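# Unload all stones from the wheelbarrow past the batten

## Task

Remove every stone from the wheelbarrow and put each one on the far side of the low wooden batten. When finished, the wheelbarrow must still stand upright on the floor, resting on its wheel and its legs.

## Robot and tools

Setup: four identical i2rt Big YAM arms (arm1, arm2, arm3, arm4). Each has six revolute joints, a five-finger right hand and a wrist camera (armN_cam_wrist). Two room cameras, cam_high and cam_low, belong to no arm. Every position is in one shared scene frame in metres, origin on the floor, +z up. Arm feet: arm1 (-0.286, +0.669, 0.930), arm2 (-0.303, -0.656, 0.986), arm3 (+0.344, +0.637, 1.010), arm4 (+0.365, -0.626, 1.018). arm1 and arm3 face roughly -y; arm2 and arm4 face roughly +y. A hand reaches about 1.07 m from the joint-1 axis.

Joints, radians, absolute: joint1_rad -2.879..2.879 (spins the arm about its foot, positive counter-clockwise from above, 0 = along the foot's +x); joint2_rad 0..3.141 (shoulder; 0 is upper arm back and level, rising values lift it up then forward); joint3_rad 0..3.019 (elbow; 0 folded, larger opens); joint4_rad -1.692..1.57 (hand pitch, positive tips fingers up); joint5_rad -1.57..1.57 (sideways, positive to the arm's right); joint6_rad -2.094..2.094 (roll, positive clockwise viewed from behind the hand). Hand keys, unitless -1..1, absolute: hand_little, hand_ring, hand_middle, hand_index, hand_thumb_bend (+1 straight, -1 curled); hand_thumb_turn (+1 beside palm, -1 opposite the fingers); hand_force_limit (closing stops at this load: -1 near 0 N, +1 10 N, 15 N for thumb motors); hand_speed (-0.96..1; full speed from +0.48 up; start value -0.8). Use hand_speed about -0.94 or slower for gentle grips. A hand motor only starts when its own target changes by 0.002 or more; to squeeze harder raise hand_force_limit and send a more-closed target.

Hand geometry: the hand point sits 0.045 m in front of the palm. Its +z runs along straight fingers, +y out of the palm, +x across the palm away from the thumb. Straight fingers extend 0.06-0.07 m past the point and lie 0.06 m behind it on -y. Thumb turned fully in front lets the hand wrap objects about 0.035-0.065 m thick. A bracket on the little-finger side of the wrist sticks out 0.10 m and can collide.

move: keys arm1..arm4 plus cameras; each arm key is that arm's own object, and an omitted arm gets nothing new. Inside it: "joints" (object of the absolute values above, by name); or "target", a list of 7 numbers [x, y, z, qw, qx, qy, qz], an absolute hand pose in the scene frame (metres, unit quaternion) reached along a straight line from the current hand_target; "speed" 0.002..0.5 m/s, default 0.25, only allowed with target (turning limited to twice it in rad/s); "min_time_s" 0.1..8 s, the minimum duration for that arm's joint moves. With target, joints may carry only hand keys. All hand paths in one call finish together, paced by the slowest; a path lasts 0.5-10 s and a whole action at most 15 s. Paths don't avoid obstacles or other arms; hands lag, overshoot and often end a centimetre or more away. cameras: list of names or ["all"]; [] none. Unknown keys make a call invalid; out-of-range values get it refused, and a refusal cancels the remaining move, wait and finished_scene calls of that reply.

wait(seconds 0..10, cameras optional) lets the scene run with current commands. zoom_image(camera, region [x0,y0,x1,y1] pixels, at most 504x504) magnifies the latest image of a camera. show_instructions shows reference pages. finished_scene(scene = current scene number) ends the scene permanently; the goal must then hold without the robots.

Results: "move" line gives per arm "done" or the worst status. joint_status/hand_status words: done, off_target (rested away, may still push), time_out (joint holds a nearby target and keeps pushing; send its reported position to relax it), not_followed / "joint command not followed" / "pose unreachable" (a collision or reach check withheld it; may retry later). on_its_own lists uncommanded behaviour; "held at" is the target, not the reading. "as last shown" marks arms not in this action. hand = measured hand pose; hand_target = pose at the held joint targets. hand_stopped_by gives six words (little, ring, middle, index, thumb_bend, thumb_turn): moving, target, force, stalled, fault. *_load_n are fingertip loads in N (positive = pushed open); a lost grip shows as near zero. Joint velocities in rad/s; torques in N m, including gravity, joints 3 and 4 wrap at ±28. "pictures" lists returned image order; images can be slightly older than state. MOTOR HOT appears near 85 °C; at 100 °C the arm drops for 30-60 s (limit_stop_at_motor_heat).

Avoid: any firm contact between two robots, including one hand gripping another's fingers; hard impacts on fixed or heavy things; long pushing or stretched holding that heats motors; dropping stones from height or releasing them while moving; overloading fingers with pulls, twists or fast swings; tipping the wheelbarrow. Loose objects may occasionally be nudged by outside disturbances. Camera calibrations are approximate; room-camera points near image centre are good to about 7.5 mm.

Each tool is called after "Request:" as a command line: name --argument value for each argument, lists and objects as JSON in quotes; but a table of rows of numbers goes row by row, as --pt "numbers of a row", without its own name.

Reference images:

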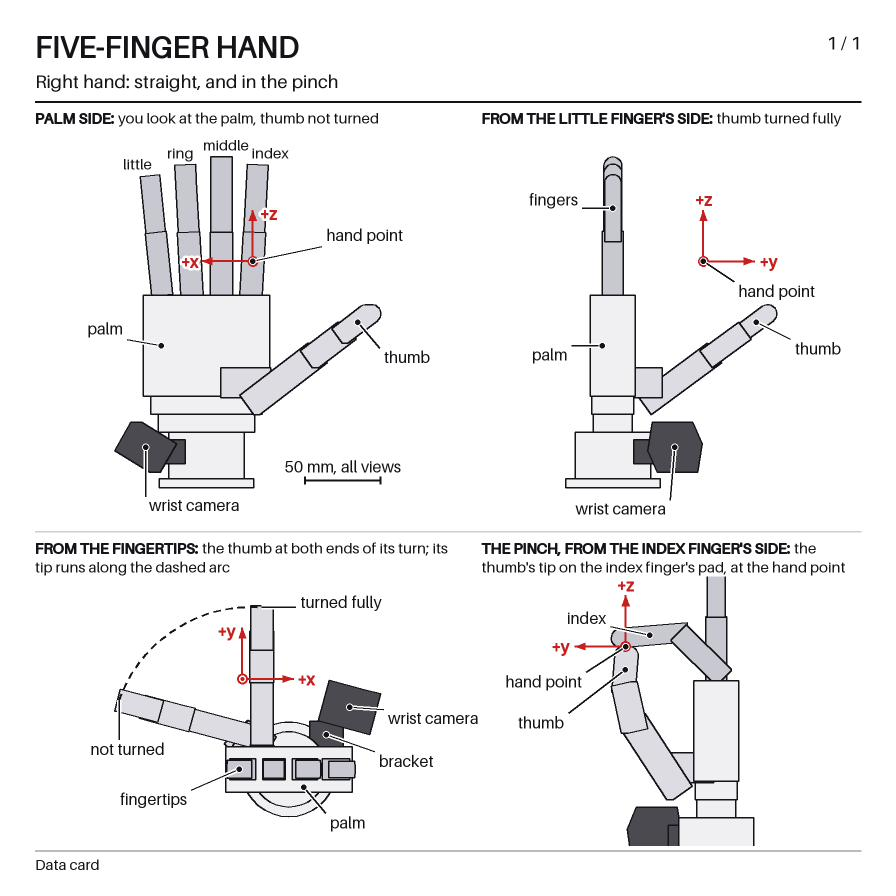

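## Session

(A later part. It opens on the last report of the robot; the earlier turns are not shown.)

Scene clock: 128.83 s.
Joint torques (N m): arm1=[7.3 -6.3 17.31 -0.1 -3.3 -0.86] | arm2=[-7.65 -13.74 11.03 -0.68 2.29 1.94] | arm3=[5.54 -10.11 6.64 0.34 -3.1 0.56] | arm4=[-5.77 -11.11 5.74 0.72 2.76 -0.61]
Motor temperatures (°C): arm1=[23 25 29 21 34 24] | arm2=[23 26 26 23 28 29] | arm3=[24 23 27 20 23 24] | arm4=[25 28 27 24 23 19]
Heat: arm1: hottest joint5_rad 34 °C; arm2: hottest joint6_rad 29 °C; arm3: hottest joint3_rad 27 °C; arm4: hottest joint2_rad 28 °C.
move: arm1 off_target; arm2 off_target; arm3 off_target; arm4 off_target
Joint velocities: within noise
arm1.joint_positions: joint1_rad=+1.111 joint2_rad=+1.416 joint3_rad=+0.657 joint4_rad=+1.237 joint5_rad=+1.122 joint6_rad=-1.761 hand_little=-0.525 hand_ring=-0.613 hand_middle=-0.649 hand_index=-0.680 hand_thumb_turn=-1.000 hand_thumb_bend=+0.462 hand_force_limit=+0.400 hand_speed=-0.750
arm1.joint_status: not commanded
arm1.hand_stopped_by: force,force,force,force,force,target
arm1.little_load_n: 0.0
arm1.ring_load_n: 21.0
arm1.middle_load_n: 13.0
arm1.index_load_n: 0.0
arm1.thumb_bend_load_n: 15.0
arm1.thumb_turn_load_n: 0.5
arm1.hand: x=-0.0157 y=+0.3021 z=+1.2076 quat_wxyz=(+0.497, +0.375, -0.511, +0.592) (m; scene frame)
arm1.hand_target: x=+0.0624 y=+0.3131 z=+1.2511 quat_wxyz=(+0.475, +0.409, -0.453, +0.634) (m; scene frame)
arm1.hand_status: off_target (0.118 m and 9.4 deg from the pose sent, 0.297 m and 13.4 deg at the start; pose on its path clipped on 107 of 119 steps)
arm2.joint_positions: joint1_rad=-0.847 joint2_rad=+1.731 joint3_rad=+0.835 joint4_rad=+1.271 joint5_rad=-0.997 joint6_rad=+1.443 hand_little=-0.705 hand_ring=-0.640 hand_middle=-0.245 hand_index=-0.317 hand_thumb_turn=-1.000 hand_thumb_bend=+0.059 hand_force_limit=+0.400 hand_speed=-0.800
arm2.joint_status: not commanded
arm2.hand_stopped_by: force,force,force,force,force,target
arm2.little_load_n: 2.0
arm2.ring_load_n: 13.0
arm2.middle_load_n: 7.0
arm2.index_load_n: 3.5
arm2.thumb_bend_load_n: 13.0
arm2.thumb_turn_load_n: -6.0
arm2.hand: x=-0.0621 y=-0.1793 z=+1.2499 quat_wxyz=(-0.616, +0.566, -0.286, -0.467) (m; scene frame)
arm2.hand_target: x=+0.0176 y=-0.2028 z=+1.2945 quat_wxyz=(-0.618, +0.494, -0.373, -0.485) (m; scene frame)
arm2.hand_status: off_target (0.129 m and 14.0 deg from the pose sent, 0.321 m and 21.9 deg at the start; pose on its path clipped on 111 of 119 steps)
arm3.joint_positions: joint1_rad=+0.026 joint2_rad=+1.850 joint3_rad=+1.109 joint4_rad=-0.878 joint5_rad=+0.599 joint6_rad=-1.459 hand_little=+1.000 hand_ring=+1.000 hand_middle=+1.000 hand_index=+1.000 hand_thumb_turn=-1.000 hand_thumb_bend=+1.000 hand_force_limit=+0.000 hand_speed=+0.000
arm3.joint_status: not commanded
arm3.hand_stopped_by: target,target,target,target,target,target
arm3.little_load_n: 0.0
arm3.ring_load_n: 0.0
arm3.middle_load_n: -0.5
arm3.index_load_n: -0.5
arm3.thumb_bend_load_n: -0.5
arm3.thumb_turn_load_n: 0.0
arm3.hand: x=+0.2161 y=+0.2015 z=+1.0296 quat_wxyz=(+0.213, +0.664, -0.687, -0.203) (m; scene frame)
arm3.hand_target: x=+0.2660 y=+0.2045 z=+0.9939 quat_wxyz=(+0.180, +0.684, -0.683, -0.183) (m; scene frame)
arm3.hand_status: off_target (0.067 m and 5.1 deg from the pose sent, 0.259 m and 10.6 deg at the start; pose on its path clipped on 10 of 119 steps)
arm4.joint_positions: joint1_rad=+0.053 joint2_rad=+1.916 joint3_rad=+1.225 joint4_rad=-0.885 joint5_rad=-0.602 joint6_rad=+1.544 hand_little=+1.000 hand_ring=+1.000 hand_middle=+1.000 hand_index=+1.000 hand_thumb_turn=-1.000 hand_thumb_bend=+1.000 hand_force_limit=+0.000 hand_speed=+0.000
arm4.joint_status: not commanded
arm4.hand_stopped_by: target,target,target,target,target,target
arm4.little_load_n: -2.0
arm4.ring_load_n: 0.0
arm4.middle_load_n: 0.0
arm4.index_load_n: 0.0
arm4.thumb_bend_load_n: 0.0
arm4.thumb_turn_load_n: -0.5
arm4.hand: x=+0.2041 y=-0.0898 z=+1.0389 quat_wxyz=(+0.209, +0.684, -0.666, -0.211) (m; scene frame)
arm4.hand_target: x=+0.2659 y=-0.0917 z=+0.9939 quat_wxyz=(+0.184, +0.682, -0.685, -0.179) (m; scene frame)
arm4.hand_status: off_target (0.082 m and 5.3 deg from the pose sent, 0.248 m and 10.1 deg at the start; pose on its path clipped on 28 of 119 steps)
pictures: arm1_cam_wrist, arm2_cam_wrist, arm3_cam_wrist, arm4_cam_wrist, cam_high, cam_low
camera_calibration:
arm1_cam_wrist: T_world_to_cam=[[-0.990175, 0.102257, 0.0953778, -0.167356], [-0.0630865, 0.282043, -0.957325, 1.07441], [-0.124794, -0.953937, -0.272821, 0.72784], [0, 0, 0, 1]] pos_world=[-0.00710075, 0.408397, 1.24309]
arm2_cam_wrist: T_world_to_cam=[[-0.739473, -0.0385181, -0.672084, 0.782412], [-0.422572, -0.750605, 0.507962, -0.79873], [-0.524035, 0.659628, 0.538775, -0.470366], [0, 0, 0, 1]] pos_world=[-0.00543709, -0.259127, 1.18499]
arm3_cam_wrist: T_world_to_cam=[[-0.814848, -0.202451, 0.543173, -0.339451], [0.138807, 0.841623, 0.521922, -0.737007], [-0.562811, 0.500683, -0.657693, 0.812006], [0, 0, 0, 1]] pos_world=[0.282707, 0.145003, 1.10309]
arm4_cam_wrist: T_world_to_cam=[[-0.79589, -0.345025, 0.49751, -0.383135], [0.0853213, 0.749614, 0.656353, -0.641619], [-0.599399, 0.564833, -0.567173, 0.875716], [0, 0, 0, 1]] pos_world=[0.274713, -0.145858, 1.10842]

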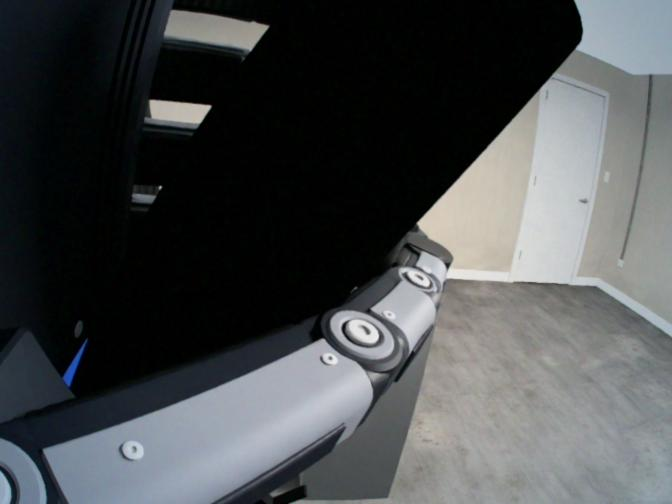

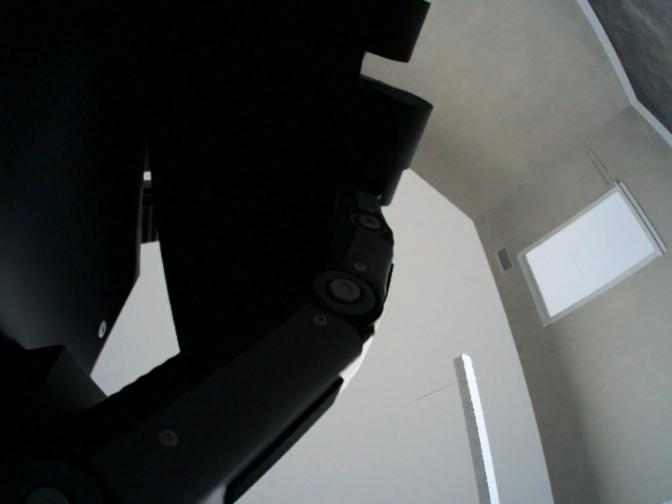

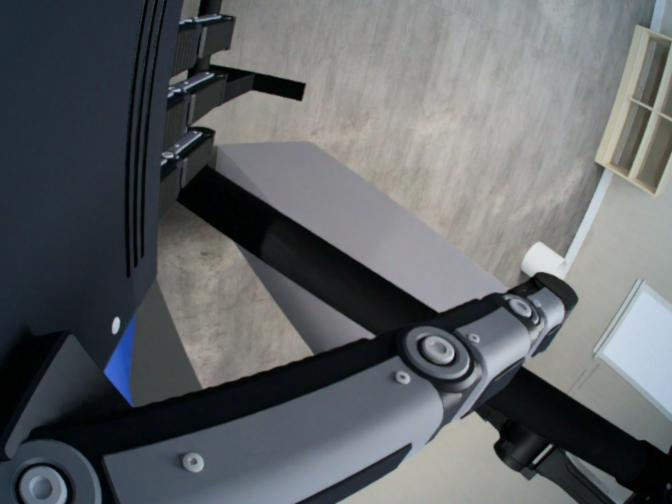

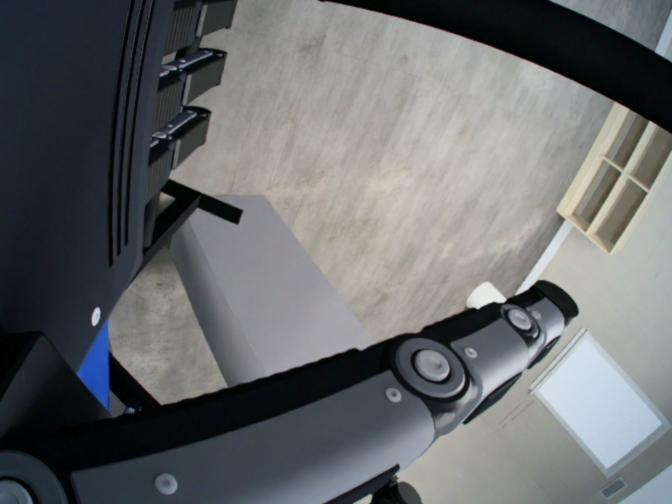

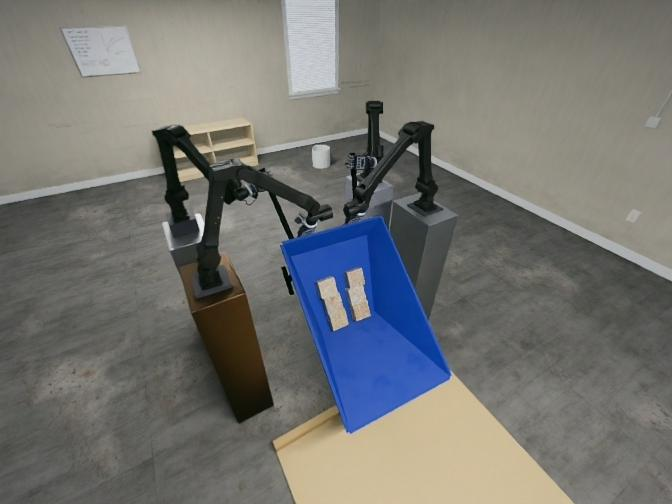

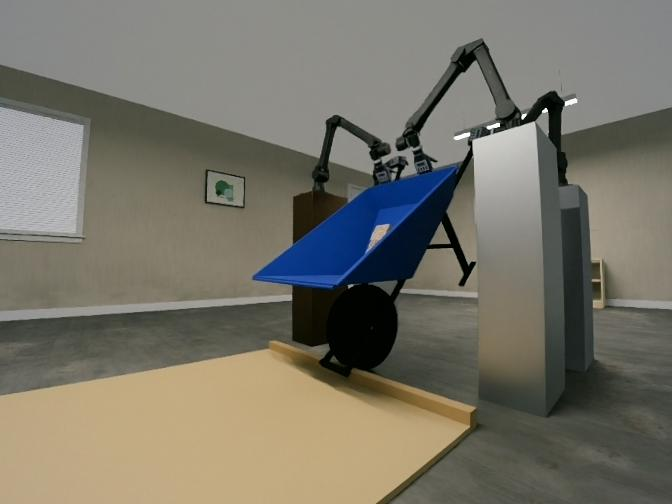

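Request:
move --arm1 '{"target": [0.27, 0.292, 1.355, 0.4338, 0.4998, -0.3487, 0.6637], "speed": 0.12}' --arm2 '{"target": [0.235, -0.198, 1.40, 0.6521, -0.3836, 0.4654, 0.4591], "speed": 0.12}' --arm3 '{"target": [0.45, 0.20, 1.075, 0.2389, 0.6655, -0.6655, -0.2389], "speed": 0.12}' --arm4 '{"target": [0.45, -0.095, 1.075, 0.2389, 0.6655, -0.6655, -0.2389], "speed": 0.12}' --cameras '["all"]'

Scene clock: 132.47 s.
Joint torques (N m): arm1=[0.21 -10.23 17.16 0.55 -2.72 0.13] | arm2=[-3.84 -15.56 11.43 -0.72 1.71 1.22] | arm3=[3.66 -9.47 10.37 1.01 -1.67 0.14] | arm4=[-5.25 -10.34 8.25 0.68 2.15 -0.44]
Motor temperatures (°C): arm1=[23 25 30 21 36 24] | arm2=[23 26 26 23 28 29] | arm3=[24 23 27 20 24 24] | arm4=[25 28 27 24 24 19]
Heat: arm1: hottest joint5_rad 36 °C; arm2: hottest joint6_rad 29 °C; arm3: hottest joint3_rad 27 °C; arm4: hottest joint2_rad 28 °C.
move: arm1 off_target; arm2 off_target; arm3 off_target; arm4 off_target
Joint velocities: within noise
arm1.joint_positions: joint1_rad=+1.266 joint2_rad=+1.596 joint3_rad=+1.233 joint4_rad=+0.755 joint5_rad=+0.912 joint6_rad=-1.856 hand_little=-0.525 hand_ring=-0.616 hand_middle=-0.649 hand_index=-0.680 hand_thumb_turn=-1.000 hand_thumb_bend=+0.462 hand_force_limit=+0.400 hand_speed=-0.750
arm1.joint_status: not commanded
arm1.hand_stopped_by: force,force,force,force,force,target
arm1.little_load_n: 0.0
arm1.ring_load_n: 2.0
arm1.middle_load_n: 10.5
arm1.index_load_n: 1.5
arm1.thumb_bend_load_n: 14.5
arm1.thumb_turn_load_n: 1.0
arm1.hand: x=+0.2175 y=+0.2979 z=+1.3378 quat_wxyz=(+0.455, +0.497, -0.374, +0.637) (m; scene frame)
arm1.hand_target: x=+0.2636 y=+0.2974 z=+1.3527 quat_wxyz=(+0.434, +0.500, -0.348, +0.664) (m; scene frame)
arm1.hand_status: off_target (0.056 m and 4.8 deg from the pose sent, 0.322 m and 26.0 deg at the start; pose on its path clipped on 60 of 91 steps)
arm2.joint_positions: joint1_rad=-1.051 joint2_rad=+1.845 joint3_rad=+1.357 joint4_rad=+0.918 joint5_rad=-0.842 joint6_rad=+1.660 hand_little=-0.706 hand_ring=-0.641 hand_middle=-0.245 hand_index=-0.317 hand_thumb_turn=-1.000 hand_thumb_bend=+0.059 hand_force_limit=+0.400 hand_speed=-0.800
arm2.joint_status: not commanded
arm2.hand_stopped_by: force,force,force,force,force,target
arm2.little_load_n: 1.5
arm2.ring_load_n: 4.0
arm2.middle_load_n: 6.0
arm2.index_load_n: 3.0
arm2.thumb_bend_load_n: 12.0
arm2.thumb_turn_load_n: -6.5
arm2.hand: x=+0.1764 y=-0.1716 z=+1.3857 quat_wxyz=(-0.669, +0.442, -0.407, -0.438) (m; scene frame)
arm2.hand_target: x=+0.2304 y=-0.2026 z=+1.3981 quat_wxyz=(-0.656, +0.383, -0.464, -0.456) (m; scene frame)
arm2.hand_status: off_target (0.066 m and 10.0 deg from the pose sent, 0.333 m and 29.7 deg at the start; pose on its path clipped on 63 of 91 steps)
arm3.joint_positions: joint1_rad=+0.429 joint2_rad=+1.927 joint3_rad=+1.416 joint4_rad=-1.458 joint5_rad=+0.632 joint6_rad=-0.937 hand_little=+1.000 hand_ring=+1.000 hand_middle=+1.000 hand_index=+1.000 hand_thumb_turn=-1.000 hand_thumb_bend=+1.000 hand_force_limit=+0.000 hand_speed=+0.000
arm3.joint_status: not commanded
arm3.hand_stopped_by: target,target,target,target,target,target
arm3.little_load_n: 0.0
arm3.ring_load_n: 0.0
arm3.middle_load_n: 0.0
arm3.index_load_n: -0.5
arm3.thumb_bend_load_n: 0.0
arm3.thumb_turn_load_n: 0.0
arm3.hand: x=+0.4057 y=+0.2067 z=+1.1152 quat_wxyz=(+0.254, +0.649, -0.672, -0.250) (m; scene frame)
arm3.hand_target: x=+0.4472 y=+0.2043 z=+1.0777 quat_wxyz=(+0.239, +0.666, -0.665, -0.239) (m; scene frame)
arm3.hand_status: off_target (0.060 m and 3.0 deg from the pose sent, 0.238 m and 5.7 deg at the start)
arm4.joint_positions: joint1_rad=-0.330 joint2_rad=+1.954 joint3_rad=+1.475 joint4_rad=-1.410 joint5_rad=-0.676 joint6_rad=+1.064 hand_little=+1.000 hand_ring=+1.000 hand_middle=+1.000 hand_index=+1.000 hand_thumb_turn=-1.000 hand_thumb_bend=+1.000 hand_force_limit=+0.000 hand_speed=+0.000
arm4.joint_status: not commanded
arm4.hand_stopped_by: target,target,target,target,target,target
arm4.little_load_n: -2.0
arm4.ring_load_n: 0.0
arm4.middle_load_n: 0.0
arm4.index_load_n: 0.0
arm4.thumb_bend_load_n: -0.5
arm4.thumb_turn_load_n: 0.0
arm4.hand: x=+0.3921 y=-0.0920 z=+1.1249 quat_wxyz=(+0.251, +0.664, -0.656, -0.259) (m; scene frame)
arm4.hand_target: x=+0.4456 y=-0.1006 z=+1.0782 quat_wxyz=(+0.240, +0.664, -0.667, -0.239) (m; scene frame)
arm4.hand_status: off_target (0.077 m and 2.9 deg from the pose sent, 0.249 m and 5.1 deg at the start; pose on its path clipped on 48 of 91 steps)
pictures: arm1_cam_wrist, arm2_cam_wrist, arm3_cam_wrist, arm4_cam_wrist, cam_high, cam_low
camera_calibration:
arm1_cam_wrist: T_world_to_cam=[[-0.932813, -0.201838, 0.298531, -0.14207], [-0.332505, 0.162713, -0.928959, 1.27117], [0.138924, -0.965809, -0.218893, 0.662427], [0, 0, 0, 1]] pos_world=[0.198118, 0.404268, 1.36828]
arm2_cam_wrist: T_world_to_cam=[[-0.829507, 0.243313, -0.50271, 0.87988], [-0.523203, -0.653447, 0.547051, -0.780941], [-0.19539, 0.716802, 0.669341, -0.652651], [0, 0, 0, 1]] pos_world=[0.193755, -0.256569, 1.30639]
arm3_cam_wrist: T_world_to_cam=[[-0.737403, -0.204243, 0.643834, -0.373578], [0.210859, 0.835945, 0.506689, -0.823402], [-0.641698, 0.509392, -0.573362, 0.908516], [0, 0, 0, 1]] pos_world=[0.481137, 0.149227, 1.17864]
arm4_cam_wrist: T_world_to_cam=[[-0.727568, -0.335139, 0.598604, -0.41664], [0.18327, 0.745893, 0.640355, -0.733124], [-0.661103, 0.575608, -0.481267, 0.96696], [0, 0, 0, 1]] pos_world=[0.470485, -0.14939, 1.18423]

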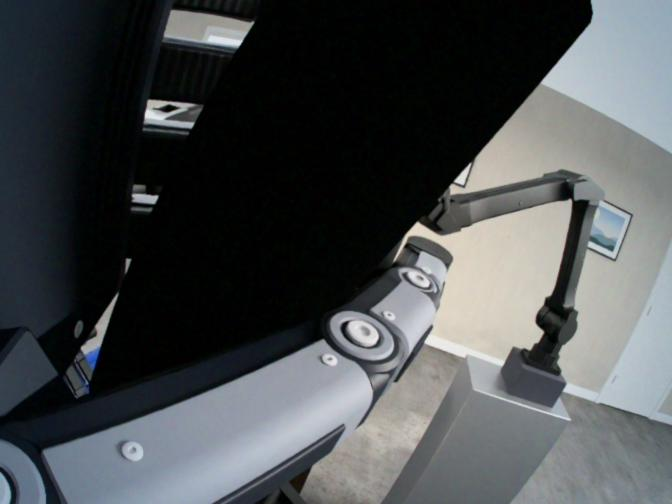

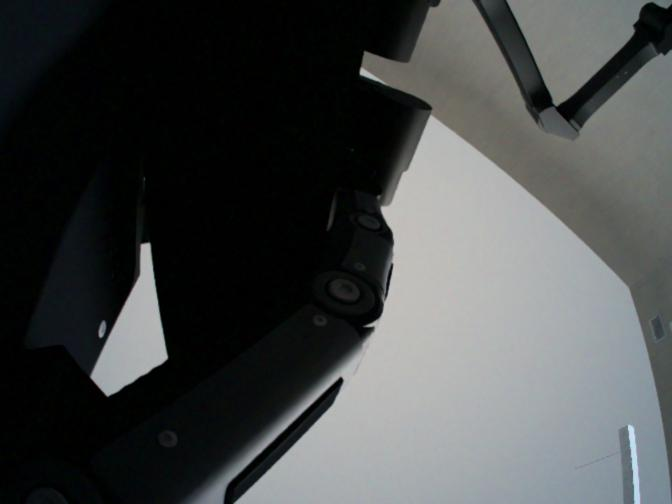

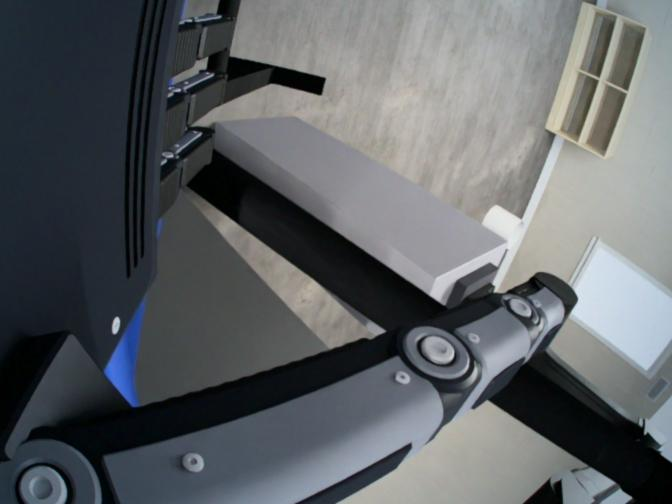

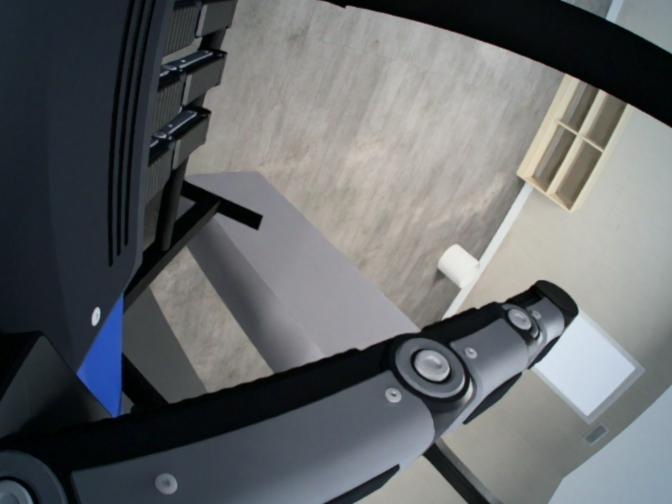

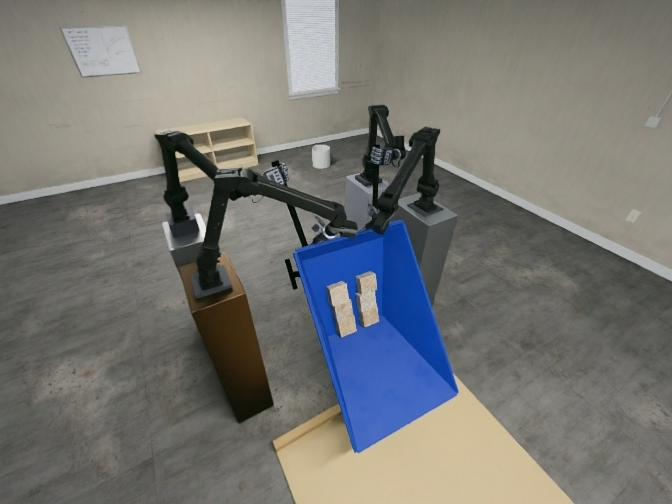

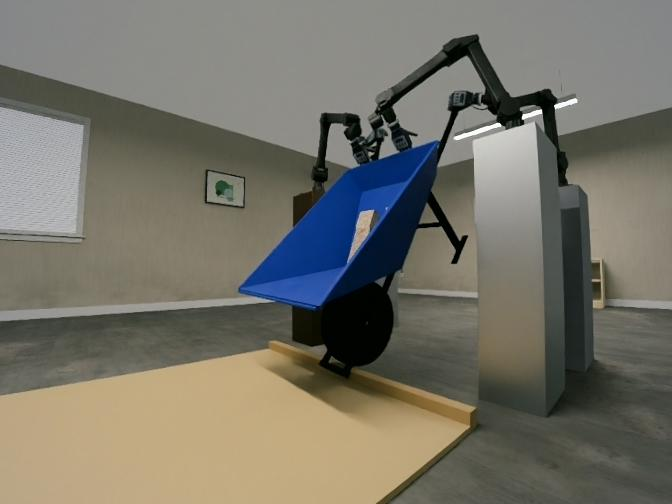

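Request:
move --arm1 '{"target": [0.475, 0.285, 1.425, 0.4078, 0.5897, -0.2611, 0.6463], "speed": 0.12}' --arm2 '{"target": [0.445, -0.192, 1.475, 0.6549, -0.2604, 0.5727, 0.4185], "speed": 0.12}' --arm3 '{"target": [0.64, 0.20, 1.13, 0.2961, 0.6421, -0.6421, -0.2961], "speed": 0.12}' --arm4 '{"target": [0.64, -0.10, 1.13, 0.2961, 0.6421, -0.6421, -0.2961], "speed": 0.12}' --cameras '["all"]'

Scene clock: 135.87 s.
Joint torques (N m): arm1=[-1.14 -21.89 9.55 1.85 1.62 -0.18] | arm2=[-2.55 -21.71 12.83 -0.76 1.66 1.41] | arm3=[6.36 -12.16 16.53 -0.65 -1.28 0.23] | arm4=[-5.95 -13.33 10.66 -0.5 1.6 -0.47]
Motor temperatures (°C): arm1=[23 25 30 21 35 23] | arm2=[23 26 27 23 28 29] | arm3=[24 23 27 20 24 24] | arm4=[25 28 27 24 24 19]
Heat: arm1: hottest joint5_rad 35 °C; arm2: hottest joint6_rad 29 °C; arm3: hottest joint3_rad 27 °C; arm4: hottest joint2_rad 28 °C.
move: arm1 not_followed; arm2 off_target; arm3 off_target; arm4 off_target
Joint velocities: within noise
arm1.joint_positions: joint1_rad=+1.326 joint2_rad=+1.856 joint3_rad=+1.735 joint4_rad=+0.389 joint5_rad=+0.740 joint6_rad=-1.851 hand_little=-0.525 hand_ring=-0.617 hand_middle=-0.649 hand_index=-0.679 hand_thumb_turn=-1.000 hand_thumb_bend=+0.462 hand_force_limit=+0.400 hand_speed=-0.750
arm1.joint_status: not commanded
arm1.hand_stopped_by: force,force,force,force,force,target
arm1.little_load_n: 0.0
arm1.ring_load_n: 0.0
arm1.middle_load_n: 11.5
arm1.index_load_n: 7.5
arm1.thumb_bend_load_n: 12.0
arm1.thumb_turn_load_n: 0.5
arm1.on_its_own: joint1_rad is held at +1.325, not at its first target +1.280; joint2_rad is held at +1.856, not at its first target +1.662; joint3_rad is held at +1.735, not at its first target +1.338; joint4_rad is held at +0.389, not at its first target +0.733; joint5_rad is held at +0.791, not at its first target +0.844
arm1.hand: x=+0.3897 y=+0.3036 z=+1.3848 quat_wxyz=(+0.408, +0.572, -0.281, +0.654) (m; scene frame)
arm1.hand_target: x=+0.3790 y=+0.3008 z=+1.3836 quat_wxyz=(+0.426, +0.569, -0.294, +0.639) (m; scene frame)
arm1.hand_status: not_followed (0.096 m and 3.2 deg from the pose sent, 0.272 m and 17.7 deg at the start; pose on its path clipped on 1 of 88 steps)
arm2.joint_positions: joint1_rad=-1.138 joint2_rad=+2.149 joint3_rad=+2.057 joint4_rad=+0.367 joint5_rad=-0.629 joint6_rad=+1.694 hand_little=-0.705 hand_ring=-0.642 hand_middle=-0.245 hand_index=-0.318 hand_thumb_turn=-1.000 hand_thumb_bend=+0.059 hand_force_limit=+0.400 hand_speed=-0.800
arm2.joint_status: not commanded
arm2.hand_stopped_by: force,force,force,force,force,target
arm2.little_load_n: 5.0
arm2.ring_load_n: 0.5
arm2.middle_load_n: 5.0
arm2.index_load_n: 2.0
arm2.thumb_bend_load_n: 13.5
arm2.thumb_turn_load_n: -7.5
arm2.hand: x=+0.3966 y=-0.1578 z=+1.4555 quat_wxyz=(-0.680, +0.333, -0.528, -0.385) (m; scene frame)
arm2.hand_target: x=+0.4382 y=-0.1975 z=+1.4721 quat_wxyz=(-0.660, +0.260, -0.570, -0.414) (m; scene frame)
arm2.hand_status: off_target (0.062 m and 10.9 deg from the pose sent, 0.284 m and 28.4 deg at the start)
arm3.joint_positions: joint1_rad=+0.692 joint2_rad=+2.081 joint3_rad=+1.762 joint4_rad=-1.694 joint5_rad=+0.653 joint6_rad=-0.746 hand_little=+1.000 hand_ring=+1.000 hand_middle=+1.000 hand_index=+1.000 hand_thumb_turn=-1.000 hand_thumb_bend=+1.000 hand_force_limit=+0.000 hand_speed=+0.000
arm3.joint_status: not commanded
arm3.hand_stopped_by: target,target,target,target,target,target
arm3.little_load_n: 0.0
arm3.ring_load_n: -2.0
arm3.middle_load_n: -3.0
arm3.index_load_n: -4.0
arm3.thumb_bend_load_n: 0.0
arm3.thumb_turn_load_n: 0.0
arm3.hand: x=+0.5636 y=+0.1943 z=+1.1534 quat_wxyz=(+0.313, +0.673, -0.637, -0.206) (m; scene frame)
arm3.hand_target: x=+0.6326 y=+0.2074 z=+1.1309 quat_wxyz=(+0.306, +0.697, -0.623, -0.178) (m; scene frame)
arm3.hand_status: off_target (0.080 m and 11.1 deg from the pose sent, 0.235 m and 8.0 deg at the start; a joint's target at an end of its range on 59 of 88 steps)
arm4.joint_positions: joint1_rad=-0.619 joint2_rad=+2.129 joint3_rad=+1.850 joint4_rad=-1.712 joint5_rad=-0.712 joint6_rad=+0.815 hand_little=+0.999 hand_ring=+1.000 hand_middle=+1.000 hand_index=+1.000 hand_thumb_turn=-1.000 hand_thumb_bend=+1.000 hand_force_limit=+0.000 hand_speed=+0.000
arm4.joint_status: not commanded
arm4.hand_stopped_by: target,target,target,target,target,target
arm4.little_load_n: -4.0
arm4.ring_load_n: 0.0
arm4.middle_load_n: 0.0
arm4.index_load_n: 0.0
arm4.thumb_bend_load_n: 0.0
arm4.thumb_turn_load_n: 0.0
arm4.hand: x=+0.5735 y=-0.0806 z=+1.1731 quat_wxyz=(+0.220, +0.626, -0.673, -0.326) (m; scene frame)
arm4.hand_target: x=+0.6335 y=-0.1047 z=+1.1317 quat_wxyz=(+0.211, +0.621, -0.685, -0.316) (m; scene frame)
arm4.hand_status: off_target (0.082 m and 10.3 deg from the pose sent, 0.248 m and 7.3 deg at the start; pose on its path clipped on 4 of 88 steps; a joint's target at an end of its range on 53 of 88 steps)
pictures: arm1_cam_wrist, arm2_cam_wrist, arm3_cam_wrist, arm4_cam_wrist, cam_high, cam_low
pose unreachable (arm1 arm): on one or more control steps of this call this arm could not follow its commanded pose, so it was not sent that pose on those steps. On the call's last step it was still not sent that pose. It may still have moved: this result reports where it is.
cause: moving toward the commanded pose would bring a part of the arm too close to another arm (this arm's hand and a part of the arm3 arm, 46 mm apart when this arm was first held).
camera_calibration:
arm1_cam_wrist: T_world_to_cam=[[-0.819184, -0.394566, 0.416238, -0.143051], [-0.474243, 0.0578629, -0.878491, 1.38825], [0.322538, -0.917044, -0.234521, 0.589563], [0, 0, 0, 1]] pos_world=[0.351028, 0.403884, 1.41737]
arm2_cam_wrist: T_world_to_cam=[[-0.813916, 0.47643, -0.332498, 0.877117], [-0.563072, -0.505865, 0.653491, -0.810594], [0.143144, 0.719107, 0.679996, -0.815716], [0, 0, 0, 1]] pos_world=[0.374242, -0.241349, 1.37604]
arm3_cam_wrist: T_world_to_cam=[[-0.690572, -0.227105, 0.686683, -0.355678], [0.109868, 0.905465, 0.409953, -0.71067], [-0.71487, 0.358547, -0.600337, 1.13975], [0, 0, 0, 1]] pos_world=[0.64723, 0.154058, 1.21981]
arm4_cam_wrist: T_world_to_cam=[[-0.731333, -0.306914, 0.609061, -0.317469], [0.308897, 0.647124, 0.697003, -0.952271], [-0.608058, 0.697879, -0.378459, 0.962366], [0, 0, 0, 1]] pos_world=[0.647151, -0.152813, 1.22131]

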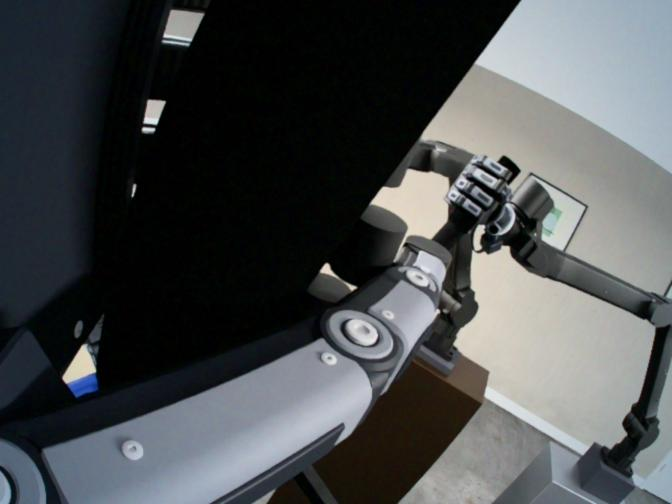

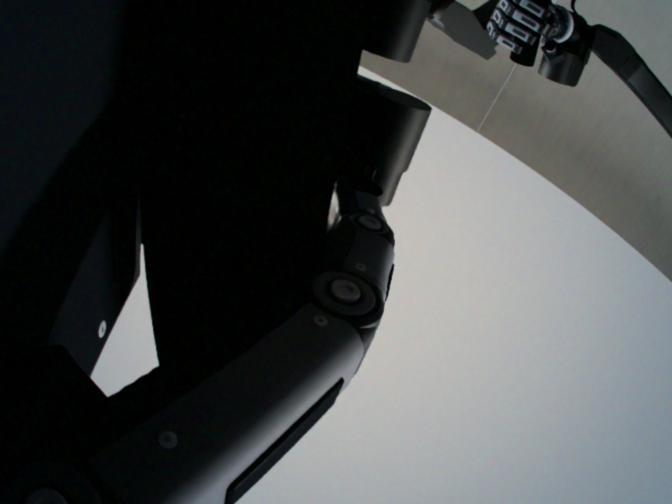

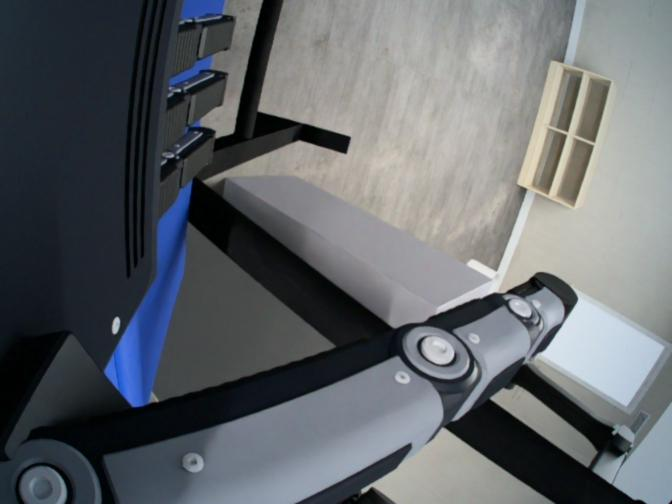

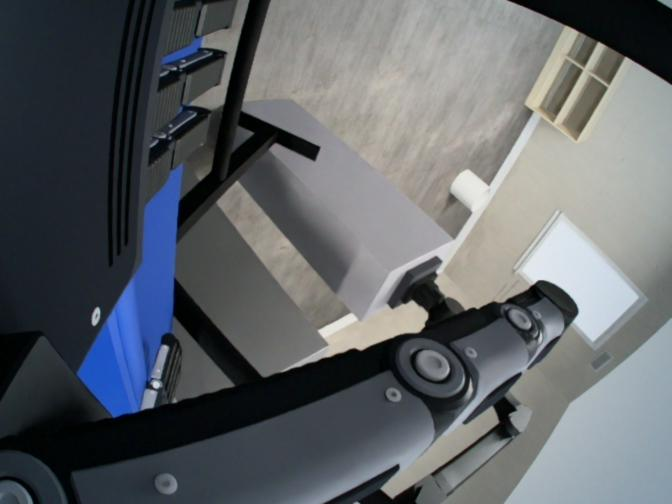

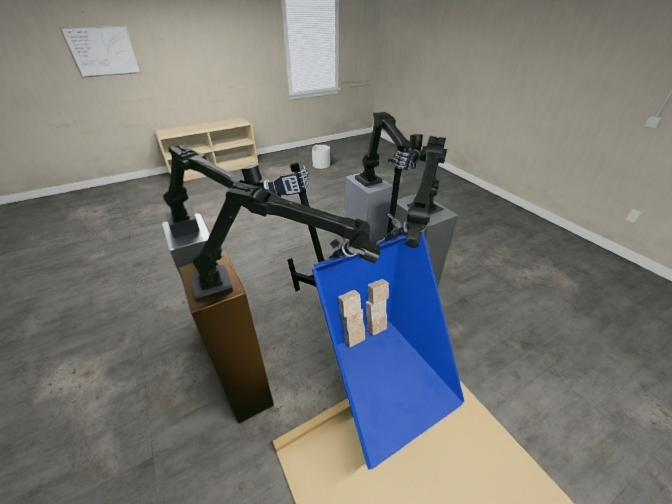

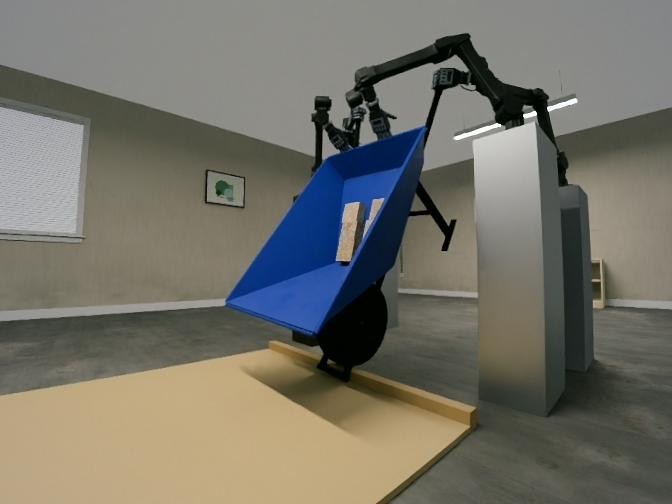

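Request:
move --arm3 '{"target": [0.60, 0.24, 1.45, 0.183, 0.683, -0.683, -0.183], "speed": 0.15}' --arm4 '{"target": [0.66, -0.10, 1.12, 0.2961, 0.6421, -0.6421, -0.2961], "speed": 0.12}' --cameras '["arm1_cam_wrist", "arm3_cam_wrist", "cam_high", "cam_low"]'

Scene clock: 139.43 s.
Joint torques (N m): arm1=[-1.55 -21.77 9.5 1.83 0.35 -0.17] | arm2=[-2.61 -22.01 12.56 -0.69 1.73 1.46] | arm3=[-0.09 -12.57 12.81 0.68 0.8 -0.17] | arm4=[-7.24 -11.81 12.05 -0.39 2.05 -0.47]
Motor temperatures (°C): arm1=[23 25 29 21 34 23] | arm2=[23 26 27 23 28 28] | arm3=[24 23 27 20 24 24] | arm4=[25 28 27 24 25 19]
Heat: arm1: hottest joint5_rad 34 °C; arm2: hottest joint5_rad 28 °C; arm3: hottest joint3_rad 27 °C; arm4: hottest joint2_rad 28 °C.
move: arm3 off_target; arm4 off_target
Joint velocities: within noise
arm1, arm2: as last shown
arm1.joint_positions: joint1_rad=+1.330 joint2_rad=+1.857 joint3_rad=+1.735 joint4_rad=+0.389 joint5_rad=+0.775 joint6_rad=-1.851 hand_little=-0.525 hand_ring=-0.617 hand_middle=-0.649 hand_index=-0.679 hand_thumb_turn=-1.000 hand_thumb_bend=+0.462 hand_force_limit=+0.400 hand_speed=-0.750
arm1.index_load_n: 3.0
arm1.on_its_own: joint1_rad is held at +1.325, not at its first target +1.280; joint2_rad is held at +1.856, not at its first target +1.662; joint3_rad is held at +1.735, not at its first target +1.338; joint4_rad is held at +0.389, not at its first target +0.733; joint5_rad is held at +0.791, not at its first target +0.844
arm1.hand: x=+0.3846 y=+0.3049 z=+1.3828 quat_wxyz=(+0.415, +0.569, -0.292, +0.647) (m; scene frame)
arm1.hand_target: x=+0.3791 y=+0.3007 z=+1.3834 quat_wxyz=(+0.426, +0.569, -0.294, +0.638) (m; scene frame)
arm2.joint_positions: joint1_rad=-1.137 joint2_rad=+2.153 joint3_rad=+2.062 joint4_rad=+0.365 joint5_rad=-0.632 joint6_rad=+1.692 hand_little=-0.705 hand_ring=-0.642 hand_middle=-0.245 hand_index=-0.318 hand_thumb_turn=-1.000 hand_thumb_bend=+0.059 hand_force_limit=+0.400 hand_speed=-0.800
arm2.little_load_n: 5.5
arm2.middle_load_n: 5.5
arm2.hand: x=+0.3964 y=-0.1564 z=+1.4553 quat_wxyz=(-0.680, +0.335, -0.526, -0.385) (m; scene frame)
arm2.hand_target: x=+0.4382 y=-0.1974 z=+1.4718 quat_wxyz=(-0.660, +0.260, -0.570, -0.414) (m; scene frame)
arm3.joint_positions: joint1_rad=+0.794 joint2_rad=+1.592 joint3_rad=+1.974 joint4_rad=-1.690 joint5_rad=+0.528 joint6_rad=-0.987 hand_little=+1.000 hand_ring=+1.000 hand_middle=+1.000 hand_index=+1.000 hand_thumb_turn=-1.000 hand_thumb_bend=+1.000 hand_force_limit=+0.000 hand_speed=+0.000
arm3.joint_status: not commanded
arm3.hand_stopped_by: target,target,target,target,target,target
arm3.little_load_n: 0.0
arm3.ring_load_n: 0.0
arm3.middle_load_n: 0.0
arm3.index_load_n: 0.0
arm3.thumb_bend_load_n: 0.0
arm3.thumb_turn_load_n: 0.0
arm3.hand: x=+0.5933 y=+0.2411 z=+1.4307 quat_wxyz=(+0.269, +0.734, -0.614, +0.110) (m; scene frame)
arm3.hand_target: x=+0.5990 y=+0.2405 z=+1.4489 quat_wxyz=(+0.272, +0.735, -0.607, +0.130) (m; scene frame)
arm3.hand_status: off_target (0.020 m and 36.4 deg from the pose sent, 0.302 m and 16.1 deg at the start; pose on its path clipped on 37 of 85 steps; a joint's target at an end of its range on 83 of 85 steps)
arm4.joint_positions: joint1_rad=-0.619 joint2_rad=+2.133 joint3_rad=+1.857 joint4_rad=-1.712 joint5_rad=-0.720 joint6_rad=+0.806 hand_little=+0.999 hand_ring=+1.000 hand_middle=+1.000 hand_index=+1.000 hand_thumb_turn=-1.000 hand_thumb_bend=+1.000 hand_force_limit=+0.000 hand_speed=+0.000
arm4.joint_status: not commanded
arm4.hand_stopped_by: target,target,target,target,target,target
arm4.little_load_n: -6.0
arm4.ring_load_n: 0.0
arm4.middle_load_n: 0.0
arm4.index_load_n: 0.0
arm4.thumb_bend_load_n: 0.0
arm4.thumb_turn_load_n: 0.0
arm4.hand: x=+0.5742 y=-0.0786 z=+1.1743 quat_wxyz=(+0.217, +0.628, -0.670, -0.331) (m; scene frame)
arm4.hand_target: x=+0.6476 y=-0.1068 z=+1.1246 quat_wxyz=(+0.206, +0.619, -0.688, -0.317) (m; scene frame)
arm4.hand_status: off_target (0.104 m and 10.6 deg from the pose sent, 0.103 m and 10.3 deg at the start; pose on its path clipped on 29 of 85 steps; a joint's target at an end of its range on 82 of 85 steps)
pictures: arm1_cam_wrist, arm3_cam_wrist, cam_high, cam_low
camera_calibration:
arm1_cam_wrist: T_world_to_cam=[[-0.831254, -0.373629, 0.411605, -0.141215], [-0.470853, 0.0796485, -0.878609, 1.37627], [0.29549, -0.924152, -0.242133, 0.615087], [0, 0, 0, 1]] pos_world=[0.348886, 0.406053, 1.41626]
arm3_cam_wrist: T_world_to_cam=[[-0.882249, -0.301889, 0.361248, 0.0823509], [-0.296841, 0.952294, 0.0708631, -0.154839], [-0.365407, -0.0447145, -0.929773, 1.67186], [0, 0, 0, 1]] pos_world=[0.637603, 0.24707, 1.53568]

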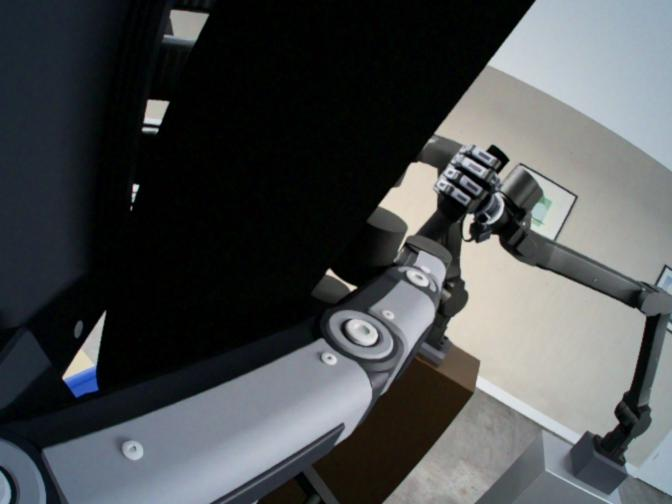

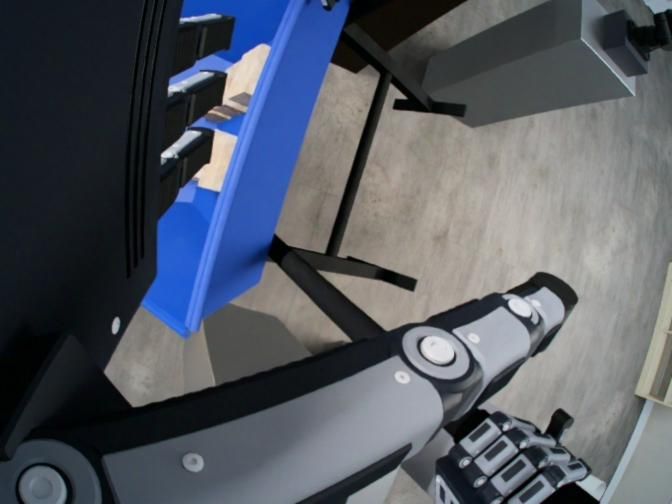

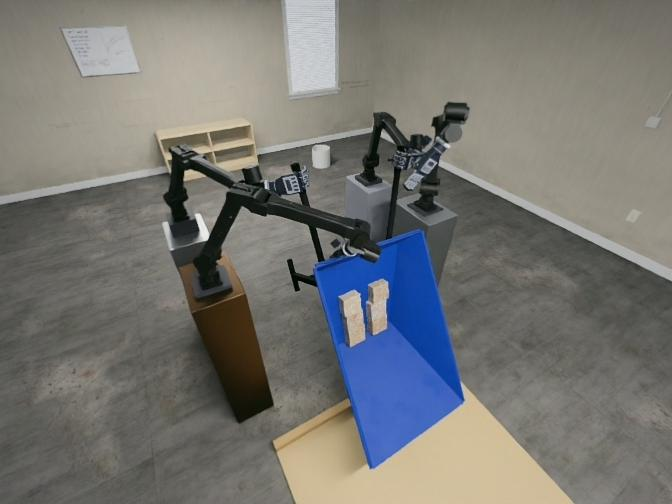

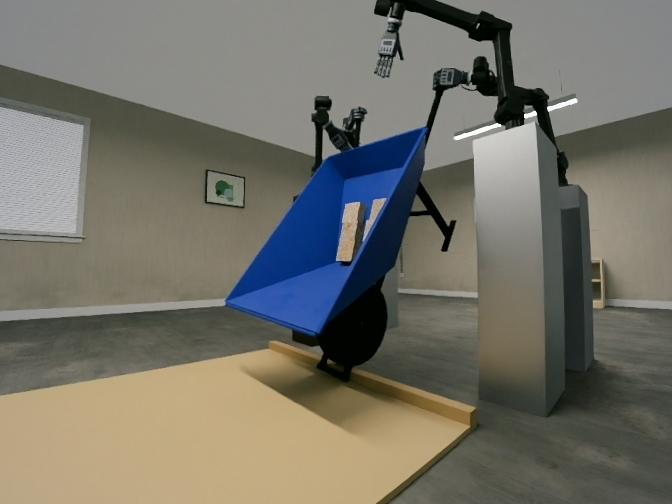

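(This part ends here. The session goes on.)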